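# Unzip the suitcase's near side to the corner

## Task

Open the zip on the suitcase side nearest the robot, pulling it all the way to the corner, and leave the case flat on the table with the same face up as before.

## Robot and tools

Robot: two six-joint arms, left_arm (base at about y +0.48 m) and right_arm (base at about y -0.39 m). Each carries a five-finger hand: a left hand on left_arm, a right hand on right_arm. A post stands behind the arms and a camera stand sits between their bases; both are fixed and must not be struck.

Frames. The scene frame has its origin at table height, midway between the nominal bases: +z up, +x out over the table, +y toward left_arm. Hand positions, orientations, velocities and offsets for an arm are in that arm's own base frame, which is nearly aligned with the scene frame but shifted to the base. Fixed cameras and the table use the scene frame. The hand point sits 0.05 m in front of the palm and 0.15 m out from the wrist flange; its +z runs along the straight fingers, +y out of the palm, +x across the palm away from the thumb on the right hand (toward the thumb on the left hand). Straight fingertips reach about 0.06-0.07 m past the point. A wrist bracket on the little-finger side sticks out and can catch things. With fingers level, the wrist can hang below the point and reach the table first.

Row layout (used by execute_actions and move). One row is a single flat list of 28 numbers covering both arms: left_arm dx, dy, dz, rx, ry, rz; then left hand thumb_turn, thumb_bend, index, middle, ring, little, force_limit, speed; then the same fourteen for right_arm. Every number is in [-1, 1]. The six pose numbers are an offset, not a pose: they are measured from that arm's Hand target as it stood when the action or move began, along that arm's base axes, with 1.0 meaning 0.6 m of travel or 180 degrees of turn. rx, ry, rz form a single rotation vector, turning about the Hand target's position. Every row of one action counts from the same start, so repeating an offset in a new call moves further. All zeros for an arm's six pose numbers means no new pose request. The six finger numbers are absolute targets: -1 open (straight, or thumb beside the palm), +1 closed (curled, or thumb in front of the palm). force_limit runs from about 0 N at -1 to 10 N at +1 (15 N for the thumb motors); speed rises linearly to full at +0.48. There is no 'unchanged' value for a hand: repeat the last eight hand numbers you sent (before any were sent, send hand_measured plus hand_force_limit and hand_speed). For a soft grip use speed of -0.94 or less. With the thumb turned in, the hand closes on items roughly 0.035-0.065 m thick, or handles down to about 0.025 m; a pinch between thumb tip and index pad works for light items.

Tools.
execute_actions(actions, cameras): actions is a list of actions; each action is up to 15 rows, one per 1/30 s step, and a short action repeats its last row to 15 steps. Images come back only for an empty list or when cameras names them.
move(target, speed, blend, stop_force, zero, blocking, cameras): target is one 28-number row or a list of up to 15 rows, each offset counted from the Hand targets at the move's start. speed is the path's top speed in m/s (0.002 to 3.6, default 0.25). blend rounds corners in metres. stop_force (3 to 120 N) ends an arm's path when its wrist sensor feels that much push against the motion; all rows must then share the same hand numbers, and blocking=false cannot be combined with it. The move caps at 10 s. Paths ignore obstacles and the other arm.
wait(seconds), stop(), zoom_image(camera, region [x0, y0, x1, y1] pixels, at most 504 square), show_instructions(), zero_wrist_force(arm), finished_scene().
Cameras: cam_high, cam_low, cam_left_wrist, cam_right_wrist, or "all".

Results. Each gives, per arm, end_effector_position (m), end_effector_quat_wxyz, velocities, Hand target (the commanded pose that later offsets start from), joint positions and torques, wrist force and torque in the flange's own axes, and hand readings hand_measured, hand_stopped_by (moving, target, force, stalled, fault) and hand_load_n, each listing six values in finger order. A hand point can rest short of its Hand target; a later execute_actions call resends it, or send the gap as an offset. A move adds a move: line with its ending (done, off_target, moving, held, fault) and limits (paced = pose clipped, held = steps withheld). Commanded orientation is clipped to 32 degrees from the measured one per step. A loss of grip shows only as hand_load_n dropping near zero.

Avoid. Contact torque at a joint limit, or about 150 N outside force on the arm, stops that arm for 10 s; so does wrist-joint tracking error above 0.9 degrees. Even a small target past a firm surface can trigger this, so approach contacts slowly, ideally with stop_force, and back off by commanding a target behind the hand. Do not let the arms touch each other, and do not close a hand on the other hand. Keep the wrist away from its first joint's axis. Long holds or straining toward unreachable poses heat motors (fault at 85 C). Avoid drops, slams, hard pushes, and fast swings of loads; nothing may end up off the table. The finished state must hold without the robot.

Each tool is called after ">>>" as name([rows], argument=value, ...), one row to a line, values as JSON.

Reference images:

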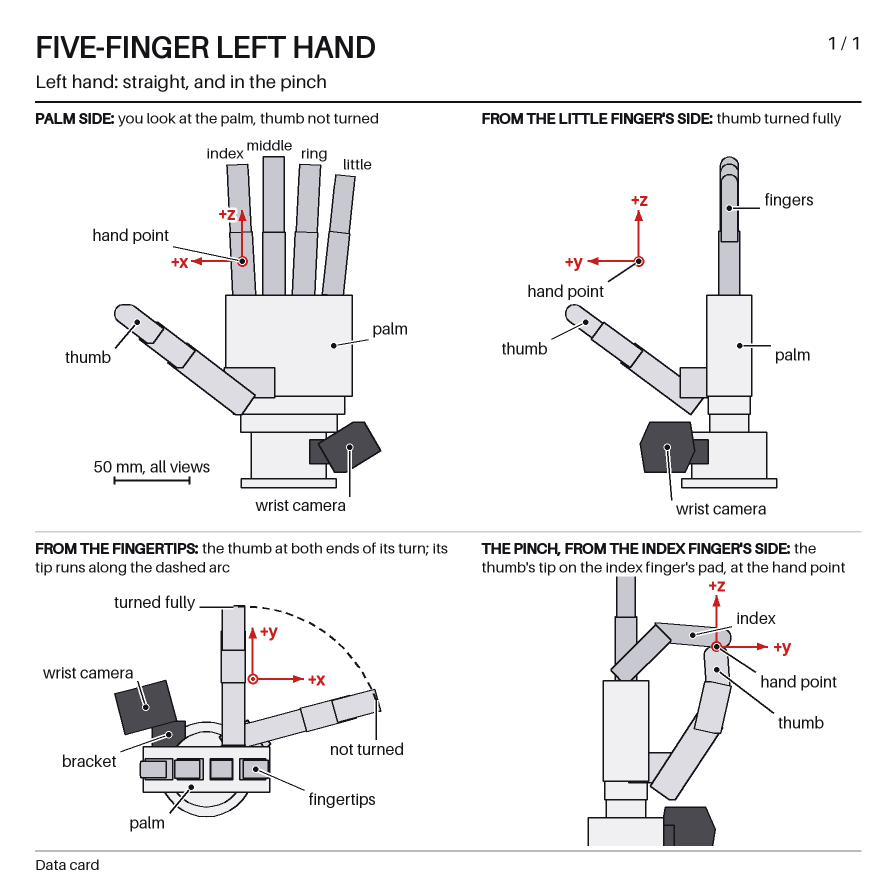

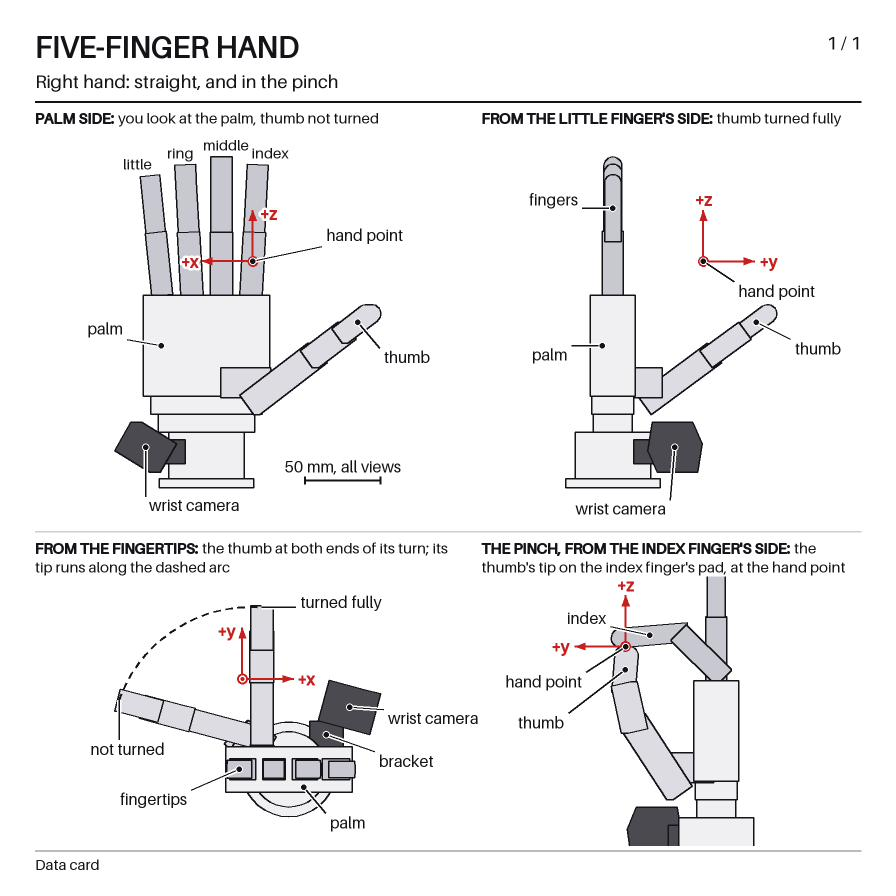

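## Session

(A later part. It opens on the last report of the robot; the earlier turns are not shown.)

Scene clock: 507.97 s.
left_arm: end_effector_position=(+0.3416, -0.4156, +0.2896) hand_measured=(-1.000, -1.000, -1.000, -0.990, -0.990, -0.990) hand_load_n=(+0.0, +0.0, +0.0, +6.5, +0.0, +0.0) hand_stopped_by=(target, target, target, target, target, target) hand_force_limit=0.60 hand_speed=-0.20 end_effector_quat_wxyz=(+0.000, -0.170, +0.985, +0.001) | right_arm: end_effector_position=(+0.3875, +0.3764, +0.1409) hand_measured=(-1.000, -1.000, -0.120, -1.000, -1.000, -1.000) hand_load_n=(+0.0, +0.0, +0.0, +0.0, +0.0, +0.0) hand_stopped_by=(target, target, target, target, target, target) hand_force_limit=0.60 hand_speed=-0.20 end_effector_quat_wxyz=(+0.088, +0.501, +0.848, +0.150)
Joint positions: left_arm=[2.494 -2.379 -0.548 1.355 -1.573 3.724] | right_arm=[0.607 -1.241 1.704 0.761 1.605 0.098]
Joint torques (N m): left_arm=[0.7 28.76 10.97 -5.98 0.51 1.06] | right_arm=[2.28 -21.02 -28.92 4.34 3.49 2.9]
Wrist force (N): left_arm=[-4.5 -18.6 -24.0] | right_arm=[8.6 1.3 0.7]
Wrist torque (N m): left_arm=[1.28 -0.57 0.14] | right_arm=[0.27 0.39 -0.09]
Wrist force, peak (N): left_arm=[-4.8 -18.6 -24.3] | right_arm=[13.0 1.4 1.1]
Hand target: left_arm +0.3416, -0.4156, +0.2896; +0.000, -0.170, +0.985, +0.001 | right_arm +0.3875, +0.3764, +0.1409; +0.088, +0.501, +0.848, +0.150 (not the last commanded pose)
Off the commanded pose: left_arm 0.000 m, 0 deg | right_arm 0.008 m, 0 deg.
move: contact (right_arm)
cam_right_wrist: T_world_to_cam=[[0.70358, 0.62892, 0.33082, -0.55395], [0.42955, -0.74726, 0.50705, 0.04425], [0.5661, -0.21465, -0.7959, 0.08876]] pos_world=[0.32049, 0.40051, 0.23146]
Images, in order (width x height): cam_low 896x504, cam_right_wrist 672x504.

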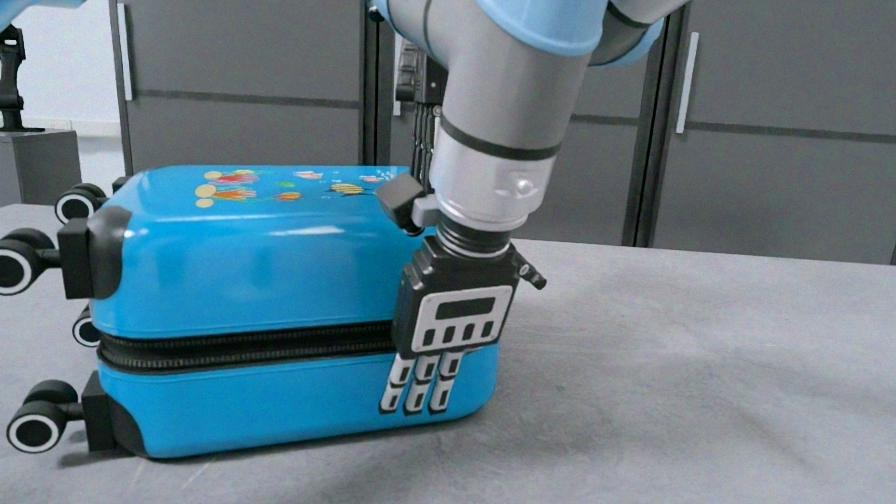

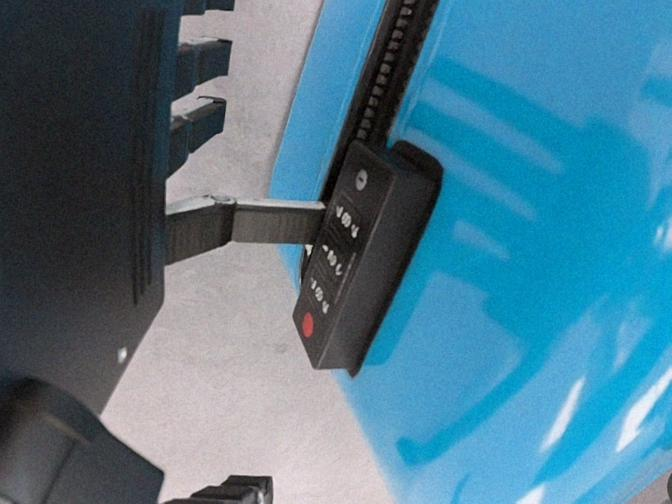

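>>> move([
  [0,0,0,0,0,0,-1,-1,-1,-0.99,-0.99,-0.99,0.6,-0.2, -0.0039,0.0092,0,0,0,0,-1,-1,-0.12,-1,-1,-1,0.6,-0.2],
  [0,0,0,0,0,0,-1,-1,-1,-0.99,-0.99,-0.99,0.6,-0.2, -0.0992,-0.0190,0,0,0,0,-1,-1,-0.12,-1,-1,-1,0.6,-0.2],
], speed=[0.02,0.08], cameras=["cam_right_wrist","cam_low"])

>>> zoom_image(camera="cam_right_wrist", region=[370, 200, 570, 400])

Scene clock: 510.23 s.
left_arm: end_effector_position=(+0.3416, -0.4156, +0.2896) hand_measured=(-1.000, -1.000, -1.000, -0.990, -0.990, -0.990) hand_load_n=(+0.0, +0.0, +0.5, +5.5, +0.0, +0.0) hand_stopped_by=(target, target, target, target, target, target) hand_force_limit=0.60 hand_speed=-0.20 end_effector_quat_wxyz=(+0.000, -0.170, +0.985, +0.001) | right_arm: end_effector_position=(+0.3280, +0.3650, +0.1409) hand_measured=(-1.000, -1.000, -0.120, -1.000, -1.000, -1.000) hand_load_n=(+0.0, -0.5, +0.0, +0.0, +0.0, +0.0) hand_stopped_by=(target, target, target, target, target, target) hand_force_limit=0.60 hand_speed=-0.20 end_effector_quat_wxyz=(+0.088, +0.501, +0.848, +0.150)
Joint positions: left_arm=[2.494 -2.379 -0.548 1.355 -1.573 3.724] | right_arm=[0.678 -1.336 1.833 0.73 1.629 0.165]
Joint torques (N m): left_arm=[0.66 31.32 8.81 -0.11 0.54 1.02] | right_arm=[6.69 -33.2 -7.93 0.03 1.41 2.38]
Wrist force (N): left_arm=[-1.2 -11.2 -23.5] | right_arm=[-0.9 0.9 0.5]
Wrist torque (N m): left_arm=[1.51 -0.70 0.15] | right_arm=[0.25 0.24 -0.09]
Wrist force, peak (N): left_arm=[-5.2 -18.4 -24.6] | right_arm=[8.8 1.0 0.7]
Hand target: left_arm +0.3416, -0.4156, +0.2896; +0.000, -0.170, +0.985, +0.001 | right_arm +0.3280, +0.3650, +0.1409; +0.088, +0.501, +0.848, +0.150
Off the commanded pose: left_arm 0.000 m, 0 deg | right_arm 0.000 m, 0 deg.
move: done
cam_right_wrist: T_world_to_cam=[[0.70358, 0.62892, 0.33082, -0.50492], [0.42955, -0.74726, 0.50705, 0.06129], [0.5661, -0.21465, -0.7959, 0.11999]] pos_world=[0.26099, 0.38911, 0.23146]
Images, in order (width x height): cam_low 896x504, cam_right_wrist 672x504.

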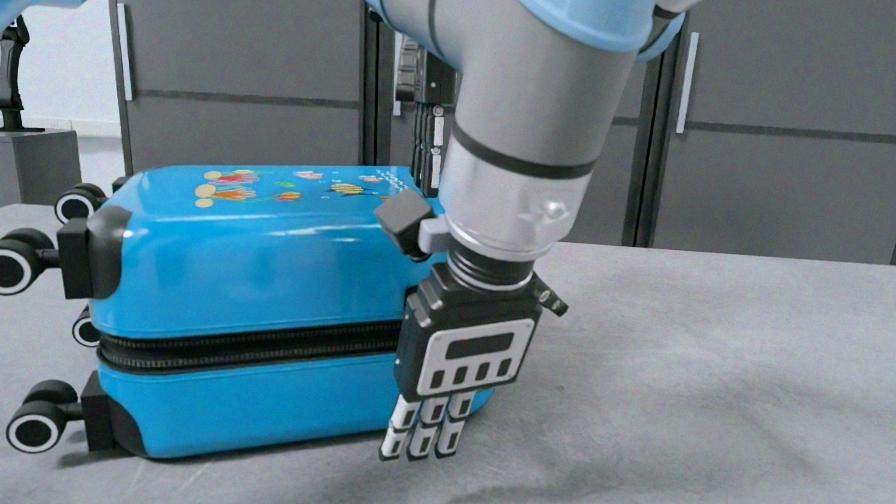

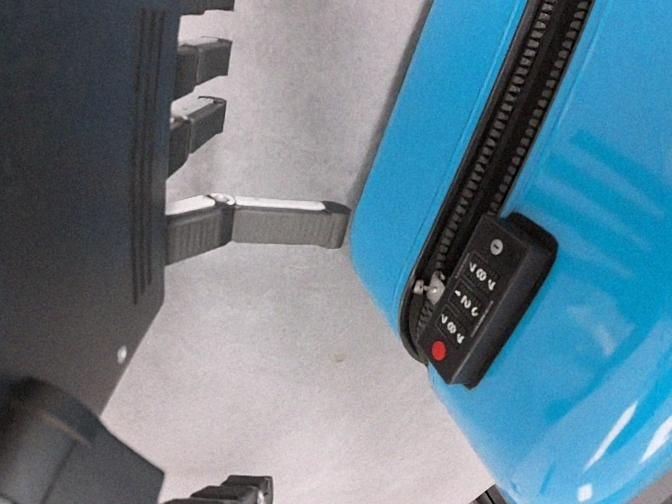

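Scaled by 2.520 from the camera's image (finer frame: 960x720).

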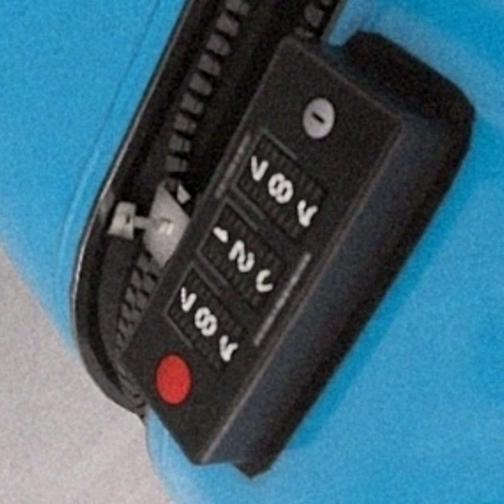

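>>> zoom_image(camera="cam_right_wrist", region=[400, 260, 470, 340])

Scaled by 6.300 from the camera's image (finer frame: 960x720).

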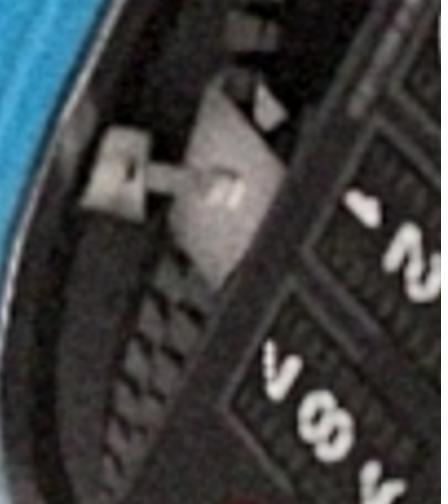

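>>> move(target=[0,0,0,0,0,0,-1,-1,-1,-0.99,-0.99,-0.99,0.6,-0.2, 0.0930,0.0298,0,0,0,0,-1,-1,-0.12,-1,-1,-1,0.6,-0.2], speed=0.06)

>>> move(target=[0,0,0,0,0,0,-1,-1,-1,-0.99,-0.99,-0.99,0.6,-0.2, 0.0097,-0.0230,0,0,0,0,-1,-1,-0.12,-1,-1,-1,0.6,-0.2], speed=0.01, stop_force=12, cameras=["cam_right_wrist"])

>>> zoom_image(camera="cam_right_wrist", region=[270, 170, 390, 330])

Scene clock: 513.23 s.
left_arm: end_effector_position=(+0.3416, -0.4156, +0.2896) hand_measured=(-1.000, -1.000, -1.000, -0.990, -0.990, -0.990) hand_load_n=(+0.0, +0.0, +0.0, +6.0, +0.0, +0.0) hand_stopped_by=(target, target, target, target, target, target) hand_force_limit=0.60 hand_speed=-0.20 end_effector_quat_wxyz=(+0.000, -0.170, +0.985, +0.001) | right_arm: end_effector_position=(+0.3837, +0.3828, +0.1409) hand_measured=(-1.000, -1.000, -0.120, -1.000, -1.000, -1.000) hand_load_n=(+0.0, +0.0, +0.0, +0.0, +0.0, +0.0) hand_stopped_by=(target, target, target, target, target, target) hand_force_limit=0.60 hand_speed=-0.20 end_effector_quat_wxyz=(+0.088, +0.501, +0.848, +0.150)
Joint positions: left_arm=[2.494 -2.379 -0.548 1.355 -1.573 3.724] | right_arm=[0.626 -1.234 1.695 0.764 1.611 0.116]
Joint torques (N m): left_arm=[1.82 33.11 8.27 0.11 0.67 1.15] | right_arm=[-10.58 -21.66 -30.43 4.02 -1.27 -2.55]
Wrist force (N): left_arm=[-1.3 -11.3 -23.4] | right_arm=[-1.1 0.4 -0.2]
Wrist torque (N m): left_arm=[1.50 -0.68 0.15] | right_arm=[0.22 0.29 -0.03]
Wrist force, peak (N): left_arm=[-1.3 -11.3 -23.8] | right_arm=[-1.2 1.1 0.4]
Hand target: left_arm +0.3416, -0.4156, +0.2896; +0.000, -0.170, +0.985, +0.001 | right_arm +0.3838, +0.3828, +0.1409; +0.088, +0.501, +0.848, +0.150
Off the commanded pose: left_arm 0.000 m, 0 deg | right_arm 0.000 m, 0 deg.
move: done

Scene clock: 515.40 s.
left_arm: end_effector_position=(+0.3416, -0.4156, +0.2896) hand_measured=(-1.000, -1.000, -1.000, -0.990, -0.990, -0.990) hand_load_n=(+0.0, +0.0, +0.0, +6.0, +0.0, +0.0) hand_stopped_by=(target, target, target, target, target, target) hand_force_limit=0.60 hand_speed=-0.20 end_effector_quat_wxyz=(+0.000, -0.170, +0.985, +0.001) | right_arm: end_effector_position=(+0.3895, +0.3692, +0.1409) hand_measured=(-1.000, -1.000, -0.120, -1.000, -1.000, -1.000) hand_load_n=(+0.5, +0.0, +0.0, +0.0, +0.0, +0.0) hand_stopped_by=(target, target, target, target, target, target) hand_force_limit=0.60 hand_speed=-0.20 end_effector_quat_wxyz=(+0.088, +0.501, +0.848, +0.150)
Joint positions: left_arm=[2.494 -2.379 -0.548 1.355 -1.573 3.724] | right_arm=[0.589 -1.251 1.718 0.756 1.599 0.081]
Joint torques (N m): left_arm=[1.58 36.63 6.16 -2.89 0.75 0.86] | right_arm=[2.32 -25.17 -24.24 0.88 4.26 2.57]
Wrist force (N): left_arm=[-4.5 -14.2 -22.9] | right_arm=[12.1 -2.0 -0.9]
Wrist torque (N m): left_arm=[1.27 -0.55 0.03] | right_arm=[0.21 0.29 0.07]
Wrist force, peak (N): left_arm=[-4.8 -14.2 -22.9] | right_arm=[12.1 -2.2 -0.3]
Hand target: left_arm +0.3416, -0.4156, +0.2896; +0.000, -0.170, +0.985, +0.001 | right_arm +0.3895, +0.3693, +0.1409; +0.088, +0.501, +0.848, +0.150
Off the commanded pose: left_arm 0.000 m, 0 deg | right_arm 0.000 m, 0 deg.
move: contact (right_arm)
cam_right_wrist: T_world_to_cam=[[0.70358, 0.6289, 0.33086, -0.55083], [0.4296, -0.7473, 0.50694, 0.03804], [0.56606, -0.21453, -0.79596, 0.08606]] pos_world=[0.32249, 0.39331, 0.23146]

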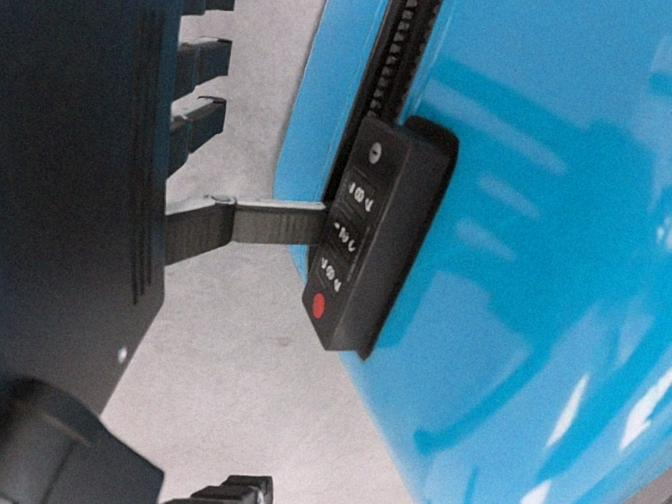

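Scaled by 3.150 from the camera's image (finer frame: 960x720).

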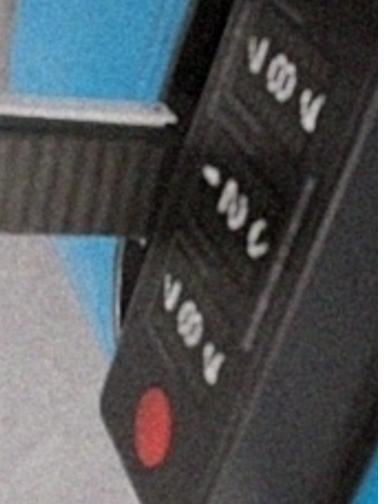

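>>> move(target=[0,0,0,0,0,0,-1,-1,-1,-0.99,-0.99,-0.99,0.6,-0.2, 0.0042,-0.0110,0,0,0,0.0222,-1,-1,-0.12,-1,-1,-1,0.6,-0.2], speed=0.01, stop_force=18, zero=false, cameras=["cam_right_wrist"])

>>> zoom_image(camera="cam_right_wrist", region=[270, 170, 390, 330])

Scene clock: 520.63 s.
left_arm: end_effector_position=(+0.3416, -0.4156, +0.2896) hand_measured=(-1.000, -1.000, -1.000, -0.990, -0.990, -0.990) hand_load_n=(+0.0, -0.5, +0.0, +6.5, +0.0, +0.0) hand_stopped_by=(target, target, target, target, target, target) hand_force_limit=0.60 hand_speed=-0.20 end_effector_quat_wxyz=(+0.000, -0.170, +0.985, +0.001) | right_arm: end_effector_position=(+0.3920, +0.3627, +0.1409) hand_measured=(-1.000, -1.000, -0.120, -1.000, -1.000, -1.000) hand_load_n=(+0.0, +0.0, +0.0, +0.0, +0.0, +0.0) hand_stopped_by=(target, target, target, target, target, target) hand_force_limit=0.60 hand_speed=-0.20 end_effector_quat_wxyz=(+0.082, +0.471, +0.865, +0.153)
Joint positions: left_arm=[2.494 -2.379 -0.548 1.355 -1.573 3.724] | right_arm=[0.545 -1.272 1.746 0.748 1.56 -0.025]
Joint torques (N m): left_arm=[1.87 42.86 7.9 -5.31 0.5 0.87] | right_arm=[-18.76 -36.88 -8.83 -0.61 2.54 -1.79]
Wrist force (N): left_arm=[-7.1 -17.5 -23.5] | right_arm=[14.7 -1.0 0.7]
Wrist torque (N m): left_arm=[1.35 -0.66 -0.04] | right_arm=[0.17 0.36 0.06]
Wrist force, peak (N): left_arm=[-8.9 -20.2 -24.3] | right_arm=[15.5 -1.5 0.2]
Hand target: left_arm +0.3416, -0.4156, +0.2896; +0.000, -0.170, +0.985, +0.001 | right_arm +0.3920, +0.3627, +0.1409; +0.082, +0.471, +0.865, +0.153
Off the commanded pose: left_arm 0.000 m, 0 deg | right_arm 0.000 m, 0 deg.
move: done
cam_right_wrist: T_world_to_cam=[[0.65804, 0.67644, 0.33078, -0.54786], [0.48065, -0.71549, 0.50699, 0.00052], [0.57962, -0.17464, -0.79595, 0.06345]] pos_world=[0.32348, 0.38205, 0.23146]

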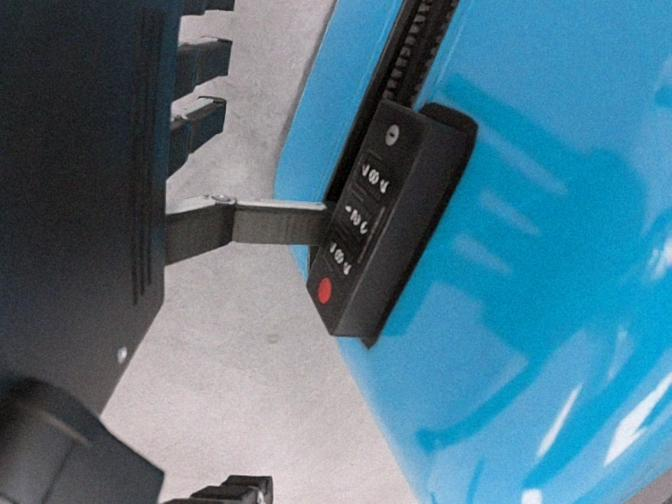

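Scaled by 3.150 from the camera's image (finer frame: 960x720).

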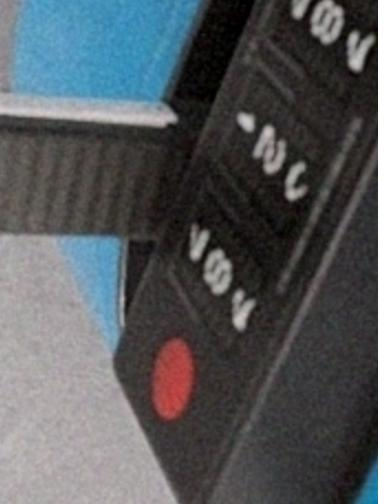

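>>> move(target=[0,0,0,0,0,0,-1,-1,-1,-0.99,-0.99,-0.99,0.6,-0.2, 0.0034,-0.0069,0,0,0,0.0222,-1,-1,-0.12,-1,-1,-1,0.6,-0.2], speed=0.01, stop_force=20, zero=false, cameras=["cam_right_wrist","cam_low"])

>>> zoom_image(camera="cam_right_wrist", region=[270, 170, 390, 330])

>>> zoom_image(camera="cam_low", region=[390, 270, 530, 390])

Scene clock: 525.60 s.
left_arm: end_effector_position=(+0.3416, -0.4156, +0.2896) hand_measured=(-1.000, -1.000, -1.000, -0.990, -0.990, -0.990) hand_load_n=(+0.0, +0.0, +0.0, +6.0, +0.0, -0.5) hand_stopped_by=(target, target, target, target, target, target) hand_force_limit=0.60 hand_speed=-0.20 end_effector_quat_wxyz=(+0.000, -0.170, +0.985, +0.001) | right_arm: end_effector_position=(+0.3941, +0.3585, +0.1409) hand_measured=(-1.000, -1.000, -0.120, -1.000, -1.000, -1.000) hand_load_n=(+0.0, -0.5, +0.0, +0.0, +0.0, +0.0) hand_stopped_by=(target, target, target, target, target, target) hand_force_limit=0.60 hand_speed=-0.20 end_effector_quat_wxyz=(+0.077, +0.441, +0.881, +0.156)
Joint positions: left_arm=[2.494 -2.379 -0.548 1.355 -1.573 3.724] | right_arm=[0.506 -1.286 1.766 0.745 1.523 -0.128]
Joint torques (N m): left_arm=[2.18 46.87 8.1 -5.36 0.51 0.9] | right_arm=[-18.87 -35.59 -8.85 -0.86 2.09 -1.63]
Wrist force (N): left_arm=[-7.3 -17.1 -23.8] | right_arm=[14.4 -0.5 0.6]
Wrist torque (N m): left_arm=[1.39 -0.70 -0.07] | right_arm=[0.21 0.33 0.09]
Wrist force, peak (N): left_arm=[-9.3 -20.5 -24.3] | right_arm=[16.1 -0.9 0.7]
Hand target: left_arm +0.3416, -0.4156, +0.2896; +0.000, -0.170, +0.985, +0.001 | right_arm +0.3941, +0.3585, +0.1409; +0.077, +0.441, +0.881, +0.156
Off the commanded pose: left_arm 0.000 m, 0 deg | right_arm 0.000 m, 0 deg.
move: done
cam_right_wrist: T_world_to_cam=[[0.60928, 0.72066, 0.33079, -0.54306], [0.52933, -0.68025, 0.50702, -0.03526], [0.59041, -0.13382, -0.79593, 0.04265]] pos_world=[0.32436, 0.37309, 0.23146]
Images, in order (width x height): cam_low 896x504, cam_right_wrist 672x504.

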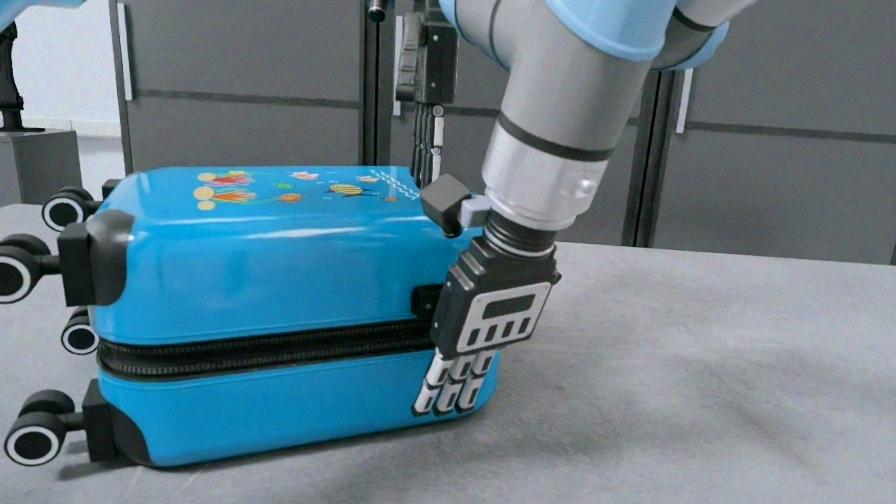

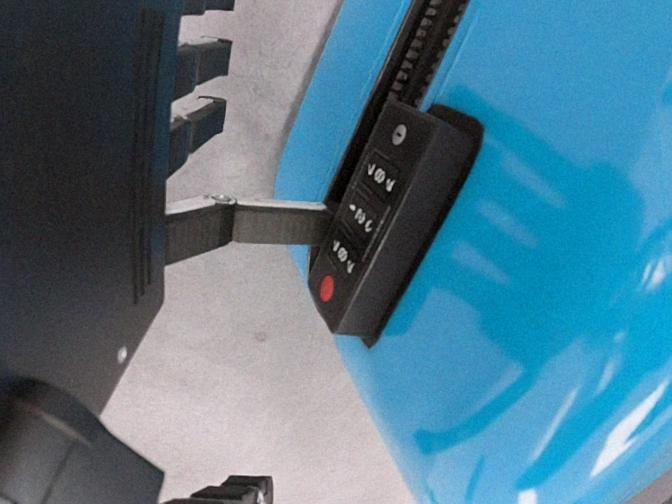

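Scaled by 3.150 from the camera's image (finer frame: 960x720).

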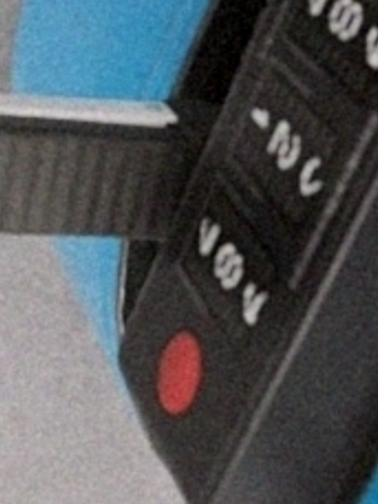

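Scaled by 3.600 from the camera's image (finer frame: 1280x720).

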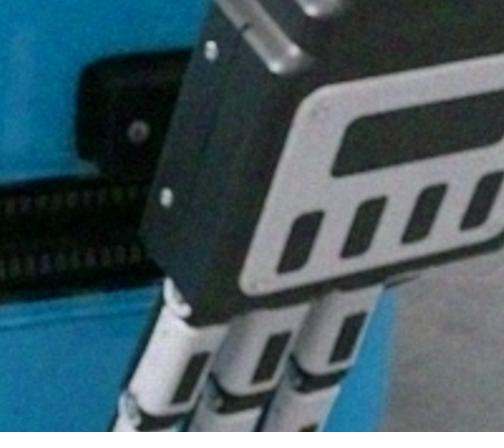

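>>> move([
  [0,0,0,0,0,0,-1,-1,-1,-0.99,-0.99,-0.99,0.6,-0.2, -0.0050,0.0085,0,0,0,0,-1,-1,-0.12,-1,-1,-1,0.6,-0.2],
  [0,0,0,0,0,0,-1,-1,-1,-0.99,-0.99,-0.99,0.6,-0.2, -0.1102,0.0108,0,0,0,-0.0444,-1,-1,-0.12,-1,-1,-1,0.6,-0.2],
], speed=[0.02,0.08], cameras=["cam_right_wrist","cam_low"])

>>> zoom_image(camera="cam_right_wrist", region=[370, 200, 570, 400])

Scene clock: 528.10 s.
left_arm: end_effector_position=(+0.3416, -0.4156, +0.2896) hand_measured=(-1.000, -1.000, -1.000, -0.990, -0.990, -0.990) hand_load_n=(+0.0, +0.0, +0.0, +5.5, +0.0, +0.0) hand_stopped_by=(target, target, target, target, target, target) hand_force_limit=0.60 hand_speed=-0.20 end_effector_quat_wxyz=(+0.000, -0.170, +0.985, +0.001) | right_arm: end_effector_position=(+0.3280, +0.3650, +0.1409) hand_measured=(-1.000, -1.000, -0.120, -1.000, -1.000, -1.000) hand_load_n=(+0.0, +0.0, +0.0, +0.0, +0.0, +0.0) hand_stopped_by=(target, target, target, target, target, target) hand_force_limit=0.60 hand_speed=-0.20 end_effector_quat_wxyz=(+0.088, +0.501, +0.848, +0.150)
Joint positions: left_arm=[2.494 -2.379 -0.548 1.355 -1.573 3.724] | right_arm=[0.678 -1.336 1.833 0.73 1.629 0.165]
Joint torques (N m): left_arm=[1.59 47.45 8.85 0.41 0.74 0.71] | right_arm=[6.82 -33.52 -7.67 4.12 1.39 2.38]
Wrist force (N): left_arm=[-2.0 -7.0 -22.7] | right_arm=[-0.6 0.6 0.7]
Wrist torque (N m): left_arm=[1.50 -0.79 0.02] | right_arm=[0.20 0.18 -0.08]
Wrist force, peak (N): left_arm=[-7.6 -16.8 -24.5] | right_arm=[14.9 -0.7 0.6]
Hand target: left_arm +0.3416, -0.4156, +0.2896; +0.000, -0.170, +0.985, +0.001 | right_arm +0.3279, +0.3650, +0.1409; +0.088, +0.501, +0.848, +0.150
Off the commanded pose: left_arm 0.000 m, 0 deg | right_arm 0.000 m, 0 deg.
move: done
cam_right_wrist: T_world_to_cam=[[0.70353, 0.62898, 0.3308, -0.50492], [0.42967, -0.74724, 0.50697, 0.06127], [0.56606, -0.21454, -0.79596, 0.11997]] pos_world=[0.26099, 0.38911, 0.23146]
Images, in order (width x height): cam_low 896x504, cam_right_wrist 672x504.

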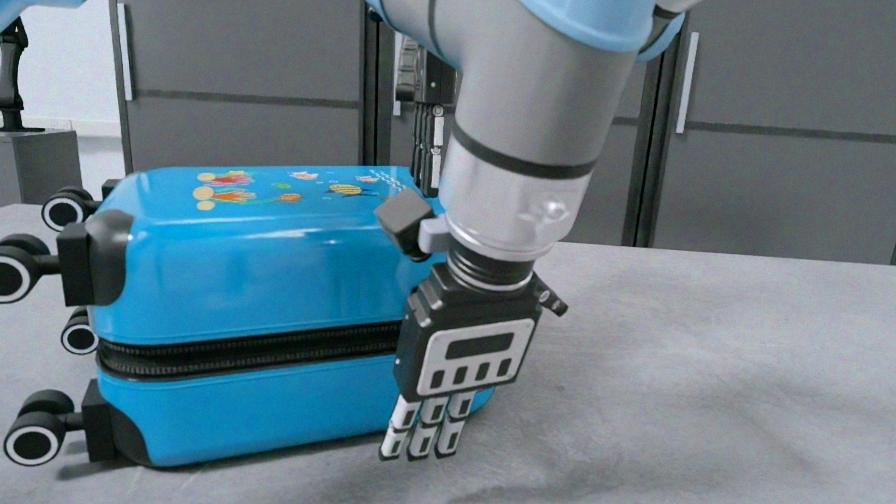

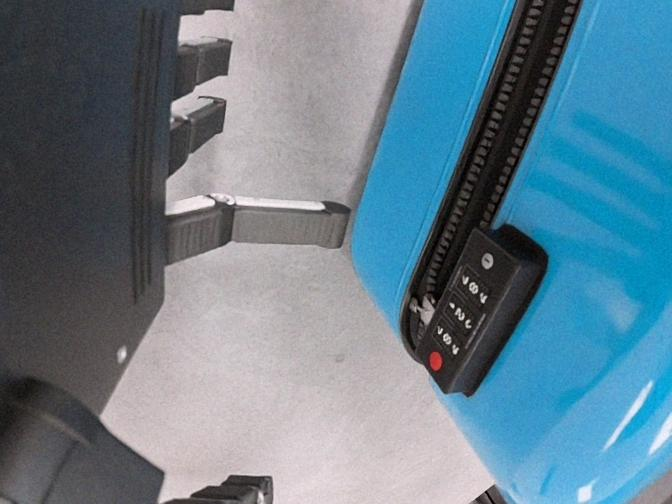

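Scaled by 2.520 from the camera's image (finer frame: 960x720).

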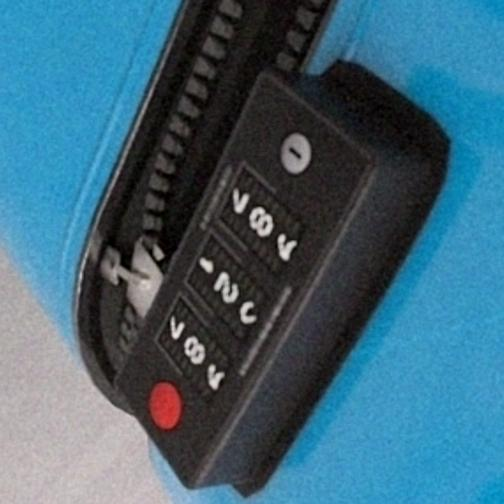

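>>> move([
  [0,0,0,0,0,0,-1,-1,-1,-0.99,-0.99,-0.99,0.6,-0.2, 0.0650,-0.0222,0,0,0,0.0561,-1,-1,-0.12,-1,-1,-1,0.6,-0.2],
  [0,0,0,0,0,0,-1,-1,-1,-0.99,-0.99,-0.99,0.6,-0.2, 0.0978,0.0008,0,0,0,0.0561,-1,-1,-0.12,-1,-1,-1,0.6,-0.2],
], speed=[0.08,0.03], cameras=["cam_right_wrist"])

>>> zoom_image(camera="cam_right_wrist", region=[270, 170, 390, 330])

Scene clock: 533.17 s.
left_arm: end_effector_position=(+0.3416, -0.4156, +0.2896) hand_measured=(-1.000, -1.000, -1.000, -0.990, -0.990, -0.990) hand_load_n=(+0.0, +0.0, +0.0, +5.0, +0.0, +0.0) hand_stopped_by=(target, target, target, target, target, target) hand_force_limit=0.60 hand_speed=-0.20 end_effector_quat_wxyz=(+0.000, -0.170, +0.985, +0.001) | right_arm: end_effector_position=(+0.3866, +0.3655, +0.1409) hand_measured=(-1.000, -1.000, -0.120, -1.000, -1.000, -1.000) hand_load_n=(+0.0, +0.0, +0.0, +0.0, +0.0, +0.0) hand_stopped_by=(target, target, target, target, target, target) hand_force_limit=0.60 hand_speed=-0.20 end_effector_quat_wxyz=(+0.074, +0.425, +0.889, +0.157)
Joint positions: left_arm=[2.494 -2.379 -0.548 1.355 -1.573 3.724] | right_arm=[0.518 -1.29 1.771 0.745 1.514 -0.151]
Joint torques (N m): left_arm=[2.93 47.6 9.3 0.5 0.58 0.66] | right_arm=[6.88 -20.64 -30.25 4.16 1.25 2.33]
Wrist force (N): left_arm=[-2.1 -6.9 -23.1] | right_arm=[-0.6 0.8 0.9]
Wrist torque (N m): left_arm=[1.54 -0.78 0.01] | right_arm=[0.23 0.14 -0.04]
Wrist force, peak (N): left_arm=[-2.1 -7.2 -23.1] | right_arm=[-1.3 0.8 0.6]
Hand target: left_arm +0.3416, -0.4156, +0.2896; +0.000, -0.170, +0.985, +0.001 | right_arm +0.3866, +0.3655, +0.1409; +0.074, +0.425, +0.889, +0.157
Off the commanded pose: left_arm 0.000 m, 0 deg | right_arm 0.000 m, 0 deg.
move: done
cam_right_wrist: T_world_to_cam=[[0.58238, 0.74258, 0.33077, -0.54111], [0.55403, -0.66033, 0.50696, -0.04344], [0.59488, -0.11199, -0.79598, 0.03826]] pos_world=[0.31644, 0.37742, 0.23146]

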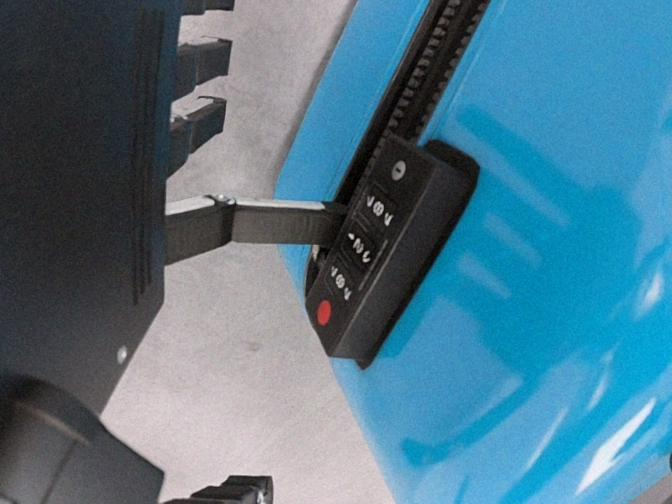

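Scaled by 3.150 from the camera's image (finer frame: 960x720).

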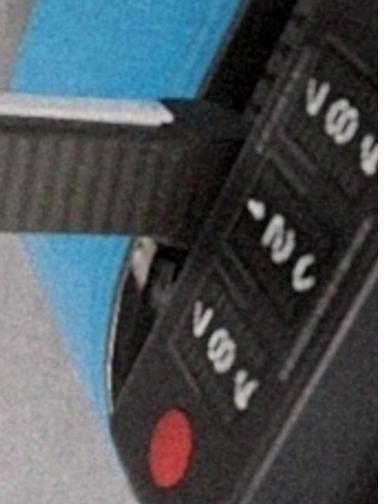

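>>> move([
  [0,0,0,0,0,0,-1,-1,-1,-0.99,-0.99,-0.99,0.6,-0.2, 0.0057,-0.0082,0,0,0,0,-1,-1,-0.12,-1,-1,-1,0.6,-0.2],
  [0,0,0,0,0,0,-1,-1,-1,-0.99,-0.99,-0.99,0.6,-0.2, 0.0110,-0.0147,0,0,0,0.0222,-1,-1,-0.12,-1,-1,-1,0.6,-0.2],
], speed=0.01, blend=[0.002,0], stop_force=13, cameras=["cam_right_wrist"])

>>> zoom_image(camera="cam_right_wrist", region=[270, 170, 390, 330])

Scene clock: 538.30 s.
left_arm: end_effector_position=(+0.3416, -0.4156, +0.2896) hand_measured=(-1.000, -1.000, -1.000, -0.990, -0.990, -0.990) hand_load_n=(+0.0, +0.0, +0.0, +5.0, +0.0, -0.5) hand_stopped_by=(target, target, target, target, target, target) hand_force_limit=0.60 hand_speed=-0.20 end_effector_quat_wxyz=(+0.000, -0.170, +0.985, +0.001) | right_arm: end_effector_position=(+0.3932, +0.3567, +0.1409) hand_measured=(-1.000, -1.000, -0.120, -1.000, -1.000, -1.000) hand_load_n=(+0.0, +0.0, +0.5, +0.0, +0.0, +0.0) hand_stopped_by=(target, target, target, target, target, target) hand_force_limit=0.60 hand_speed=-0.20 end_effector_quat_wxyz=(+0.069, +0.393, +0.903, +0.159)
Joint positions: left_arm=[2.494 -2.379 -0.548 1.355 -1.573 3.724] | right_arm=[0.461 -1.3 1.788 0.748 1.472 -0.271]
Joint torques (N m): left_arm=[2.4 47.81 10.11 0.53 0.67 0.45] | right_arm=[-10.5 -35.51 -7.89 4.08 -1.55 -2.76]
Wrist force (N): left_arm=[-2.0 -6.9 -22.7] | right_arm=[-0.4 0.4 0.8]
Wrist torque (N m): left_arm=[1.52 -0.78 0.01] | right_arm=[0.17 0.11 0.08]
Wrist force, peak (N): left_arm=[-2.1 -6.9 -23.2] | right_arm=[-0.9 1.0 0.8]
Hand target: left_arm +0.3416, -0.4156, +0.2896; +0.000, -0.170, +0.985, +0.001 | right_arm +0.3932, +0.3567, +0.1409; +0.069, +0.393, +0.903, +0.159
Off the commanded pose: left_arm 0.000 m, 0 deg | right_arm 0.000 m, 0 deg.
move: done
cam_right_wrist: T_world_to_cam=[[0.52919, 0.78137, 0.33078, -0.5314], [0.59871, -0.6201, 0.50697, -0.0848], [0.60125, -0.07025, -0.79597, 0.01595]] pos_world=[0.32239, 0.36376, 0.23146]

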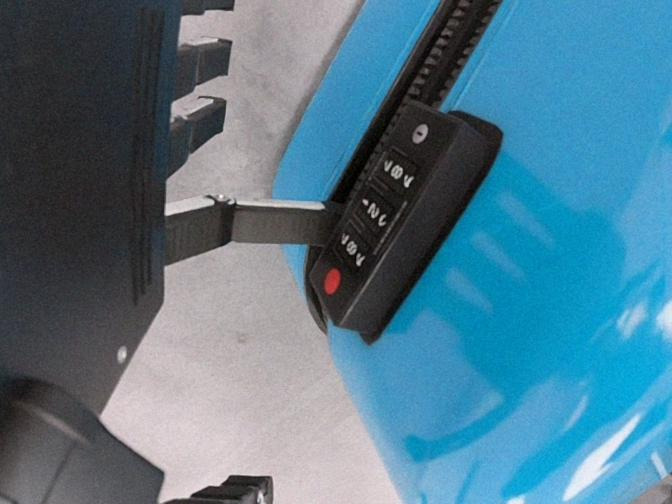

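Scaled by 3.150 from the camera's image (finer frame: 960x720).

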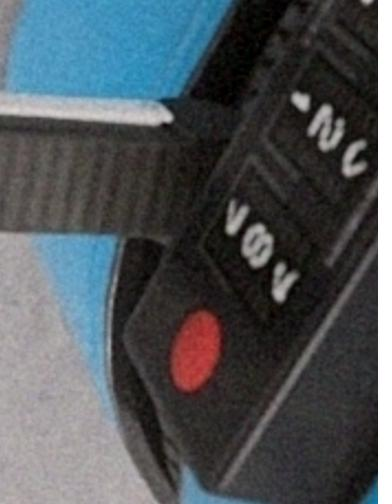

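>>> move([
  [0,0,0,0,0,0,-1,-1,-1,-0.99,-0.99,-0.99,0.6,-0.2, -0.0110,0.0147,0,0,0,-0.0222,-1,-1,-0.12,-1,-1,-1,0.6,-0.2],
  [0,0,0,0,0,0,-1,-1,-1,-0.99,-0.99,-0.99,0.6,-0.2, -0.0094,0.0159,0,0,0,-0.0222,-1,-1,-0.12,-1,-1,-1,0.6,-0.2],
], speed=0.03)

>>> move([
  [0,0,0,0,0,0,-1,-1,-1,-0.99,-0.99,-0.99,0.6,-0.2, 0.0057,-0.0082,0,0,0,0,-1,-1,-0.12,-1,-1,-1,0.6,-0.2],
  [0,0,0,0,0,0,-1,-1,-1,-0.99,-0.99,-0.99,0.6,-0.2, 0.0110,-0.0147,0,0,0,0.0222,-1,-1,-0.12,-1,-1,-1,0.6,-0.2],
], speed=0.01, blend=[0.002,0], stop_force=13, cameras=["cam_right_wrist"])

>>> zoom_image(camera="cam_right_wrist", region=[270, 170, 390, 330])

Scene clock: 540.43 s.
left_arm: end_effector_position=(+0.3416, -0.4156, +0.2896) hand_measured=(-1.000, -1.000, -1.000, -0.990, -0.990, -0.990) hand_load_n=(+0.0, +0.0, +0.0, +5.5, +0.0, +0.0) hand_stopped_by=(target, target, target, target, target, target) hand_force_limit=0.60 hand_speed=-0.20 end_effector_quat_wxyz=(+0.000, -0.170, +0.985, +0.001) | right_arm: end_effector_position=(+0.3875, +0.3662, +0.1409) hand_measured=(-1.000, -1.000, -0.120, -1.000, -1.000, -1.000) hand_load_n=(+0.0, +0.0, +0.0, +0.0, +0.0, +0.0) hand_stopped_by=(target, target, target, target, target, target) hand_force_limit=0.60 hand_speed=-0.20 end_effector_quat_wxyz=(+0.074, +0.425, +0.889, +0.157)
Joint positions: left_arm=[2.494 -2.379 -0.548 1.355 -1.573 3.724] | right_arm=[0.519 -1.287 1.768 0.746 1.515 -0.151]
Joint torques (N m): left_arm=[2.2 47.6 11.13 0.56 0.81 0.23] | right_arm=[8.06 -20.65 -30.4 4.2 1.19 2.29]
Wrist force (N): left_arm=[-2.1 -6.9 -22.9] | right_arm=[-0.8 0.8 0.7]
Wrist torque (N m): left_arm=[1.53 -0.78 0.01] | right_arm=[0.24 0.18 -0.05]
Wrist force, peak (N): left_arm=[-2.1 -7.2 -23.1] | right_arm=[-0.7 0.9 0.8]
Hand target: left_arm +0.3416, -0.4156, +0.2896; +0.000, -0.170, +0.985, +0.001 | right_arm +0.3876, +0.3662, +0.1409; +0.074, +0.425, +0.889, +0.157
Off the commanded pose: left_arm 0.000 m, 0 deg | right_arm 0.000 m, 0 deg.
move: done

Scene clock: 545.17 s.
left_arm: end_effector_position=(+0.3416, -0.4156, +0.2896) hand_measured=(-1.000, -1.000, -1.000, -0.990, -0.990, -0.990) hand_load_n=(+0.0, -0.5, +0.0, +5.0, +0.0, +0.0) hand_stopped_by=(target, target, target, target, target, target) hand_force_limit=0.60 hand_speed=-0.20 end_effector_quat_wxyz=(+0.000, -0.170, +0.985, +0.001) | right_arm: end_effector_position=(+0.3942, +0.3574, +0.1409) hand_measured=(-1.000, -1.000, -0.120, -1.000, -1.000, -1.000) hand_load_n=(+0.0, +0.0, +0.5, +0.0, +0.0, +0.0) hand_stopped_by=(target, target, target, target, target, target) hand_force_limit=0.60 hand_speed=-0.20 end_effector_quat_wxyz=(+0.069, +0.393, +0.903, +0.159)
Joint positions: left_arm=[2.494 -2.379 -0.548 1.355 -1.573 3.724] | right_arm=[0.462 -1.298 1.784 0.749 1.472 -0.27]
Joint torques (N m): left_arm=[0.66 47.74 10.97 0.49 0.5 0.43] | right_arm=[-12 -35.23 -9.76 3.2 -1.28 -2.51]
Wrist force (N): left_arm=[-2.0 -6.9 -22.7] | right_arm=[1.3 -2.3 -0.1]
Wrist torque (N m): left_arm=[1.52 -0.78 0.01] | right_arm=[0.16 0.08 0.10]
Wrist force, peak (N): left_arm=[-1.9 -7.1 -23.2] | right_arm=[1.4 -2.7 0.1]
Hand target: left_arm +0.3416, -0.4156, +0.2896; +0.000, -0.170, +0.985, +0.001 | right_arm +0.3942, +0.3574, +0.1409; +0.069, +0.393, +0.903, +0.159
Off the commanded pose: left_arm 0.000 m, 0 deg | right_arm 0.000 m, 0 deg.
move: done
cam_right_wrist: T_world_to_cam=[[0.52919, 0.78137, 0.33078, -0.53242], [0.59871, -0.6201, 0.50697, -0.0849], [0.60125, -0.07025, -0.79597, 0.01546]] pos_world=[0.32329, 0.36446, 0.23146]

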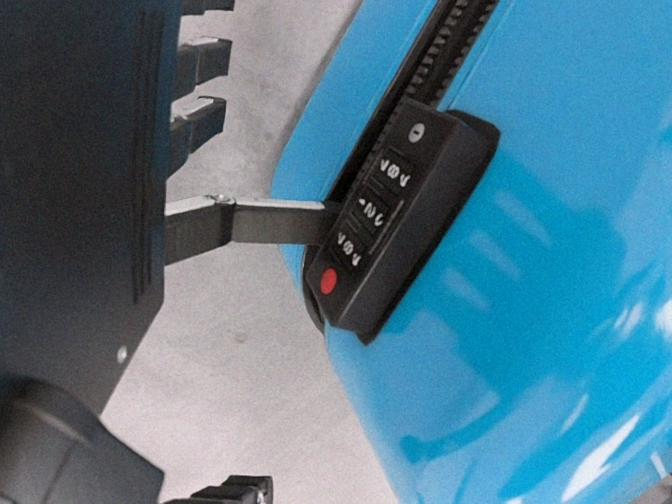

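Scaled by 3.150 from the camera's image (finer frame: 960x720).

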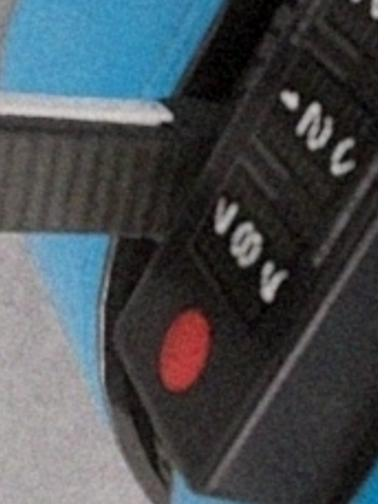

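>>> move([
  [0,0,0,0,0,0,-1,-1,-1,-0.99,-0.99,-0.99,0.6,-0.2, -0.0142,0.0123,0,0,0,-0.0222,-1,-1,-0.12,-1,-1,-1,0.6,-0.2],
  [0,0,0,0,0,0,-1,-1,-1,-0.99,-0.99,-0.99,0.6,-0.2, -0.0094,0.0159,0,0,0,-0.0222,-1,-1,-0.12,-1,-1,-1,0.6,-0.2],
], speed=0.03)

>>> move([
  [0,0,0,0,0,0,-1,-1,-1,-0.99,-0.99,-0.99,0.6,-0.2, 0.0057,-0.0082,0,0,0,0,-1,-1,-0.12,-1,-1,-1,0.6,-0.2],
  [0,0,0,0,0,0,-1,-1,-1,-0.99,-0.99,-0.99,0.6,-0.2, 0.0110,-0.0147,0,0,0,0.0222,-1,-1,-0.12,-1,-1,-1,0.6,-0.2],
], speed=0.01, blend=[0.002,0], stop_force=13, cameras=["cam_right_wrist"])

>>> zoom_image(camera="cam_right_wrist", region=[270, 170, 390, 330])

Scene clock: 547.47 s.
left_arm: end_effector_position=(+0.3416, -0.4156, +0.2896) hand_measured=(-1.000, -1.000, -1.000, -0.990, -0.990, -0.990) hand_load_n=(+0.0, -0.5, +0.0, +5.5, +0.0, +0.0) hand_stopped_by=(target, target, target, target, target, target) hand_force_limit=0.60 hand_speed=-0.20 end_effector_quat_wxyz=(+0.000, -0.170, +0.985, +0.001) | right_arm: end_effector_position=(+0.3885, +0.3669, +0.1409) hand_measured=(-1.000, -1.000, -0.120, -1.000, -1.000, -1.000) hand_load_n=(+0.0, +0.0, +0.0, +0.0, +0.0, +0.0) hand_stopped_by=(target, target, target, target, target, target) hand_force_limit=0.60 hand_speed=-0.20 end_effector_quat_wxyz=(+0.074, +0.425, +0.889, +0.157)
Joint positions: left_arm=[2.494 -2.379 -0.548 1.355 -1.573 3.724] | right_arm=[0.519 -1.284 1.764 0.747 1.515 -0.15]
Joint torques (N m): left_arm=[2.62 47.96 12.64 0.41 0.47 0.39] | right_arm=[7.49 -19.45 -29.24 4 1.11 2.31]
Wrist force (N): left_arm=[-2.0 -6.9 -22.7] | right_arm=[-0.7 0.9 0.6]
Wrist torque (N m): left_arm=[1.52 -0.78 0.02] | right_arm=[0.25 0.16 -0.04]
Wrist force, peak (N): left_arm=[-2.1 -7.0 -23.1] | right_arm=[1.6 -2.8 -0.1]
Hand target: left_arm +0.3416, -0.4156, +0.2896; +0.000, -0.170, +0.985, +0.001 | right_arm +0.3885, +0.3669, +0.1409; +0.074, +0.425, +0.889, +0.157
Off the commanded pose: left_arm 0.000 m, 0 deg | right_arm 0.000 m, 0 deg.
move: done

Scene clock: 552.10 s.
left_arm: end_effector_position=(+0.3416, -0.4156, +0.2896) hand_measured=(-1.000, -1.000, -1.000, -0.990, -0.990, -0.990) hand_load_n=(+0.0, -0.5, +0.0, +6.0, +0.0, +0.0) hand_stopped_by=(target, target, target, target, target, target) hand_force_limit=0.60 hand_speed=-0.20 end_effector_quat_wxyz=(+0.000, -0.170, +0.985, +0.001) | right_arm: end_effector_position=(+0.3945, +0.3589, +0.1409) hand_measured=(-1.000, -1.000, -0.120, -1.000, -1.000, -1.000) hand_load_n=(+0.0, +0.0, +0.0, +0.0, +0.0, -0.5) hand_stopped_by=(target, target, target, target, target, target) hand_force_limit=0.60 hand_speed=-0.20 end_effector_quat_wxyz=(+0.070, +0.400, +0.900, +0.159)
Joint positions: left_arm=[2.494 -2.379 -0.548 1.355 -1.573 3.724] | right_arm=[0.471 -1.294 1.778 0.749 1.48 -0.249]
Joint torques (N m): left_arm=[2.12 47.56 12.63 -5.42 0.68 0.11] | right_arm=[1.76 -19.61 -30.64 -1.26 3.48 3.01]
Wrist force (N): left_arm=[-8.0 -12.9 -23.2] | right_arm=[10.2 -1.2 0.5]
Wrist torque (N m): left_arm=[1.28 -0.59 -0.20] | right_arm=[0.13 0.29 -0.03]
Wrist force, peak (N): left_arm=[-8.2 -13.0 -23.5] | right_arm=[12.3 -1.6 0.5]
Hand target: left_arm +0.3416, -0.4156, +0.2896; +0.000, -0.170, +0.985, +0.001 | right_arm +0.3945, +0.3589, +0.1409; +0.070, +0.400, +0.900, +0.159 (not the last commanded pose)
Off the commanded pose: left_arm 0.000 m, 0 deg | right_arm 0.001 m, 1 deg.
move: contact (right_arm); path passed 1 of 2 targets
cam_right_wrist: T_world_to_cam=[[0.54019, 0.7738, 0.3308, -0.53539], [0.58988, -0.62853, 0.50695, -0.07773], [0.60019, -0.07871, -0.79597, 0.01878]] pos_world=[0.3238, 0.36691, 0.23146]

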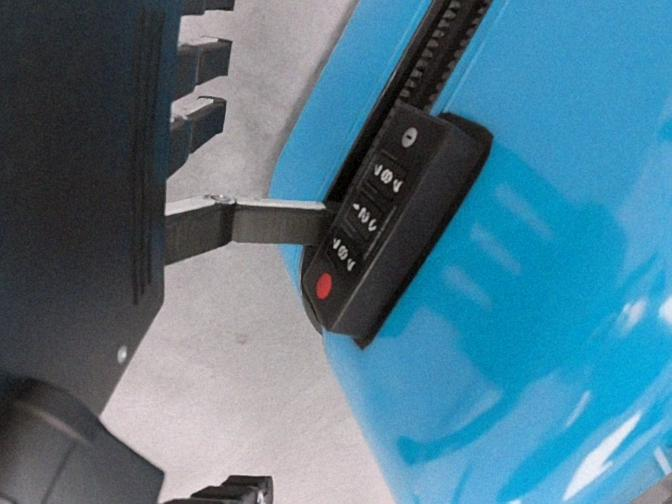

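Scaled by 3.150 from the camera's image (finer frame: 960x720).

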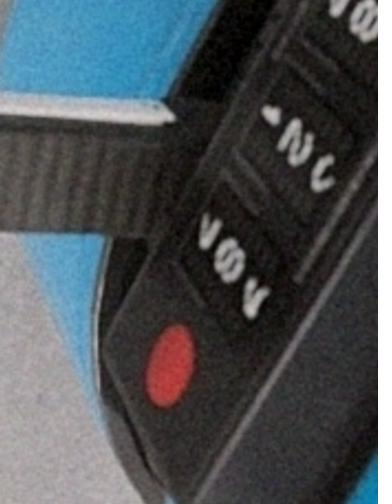

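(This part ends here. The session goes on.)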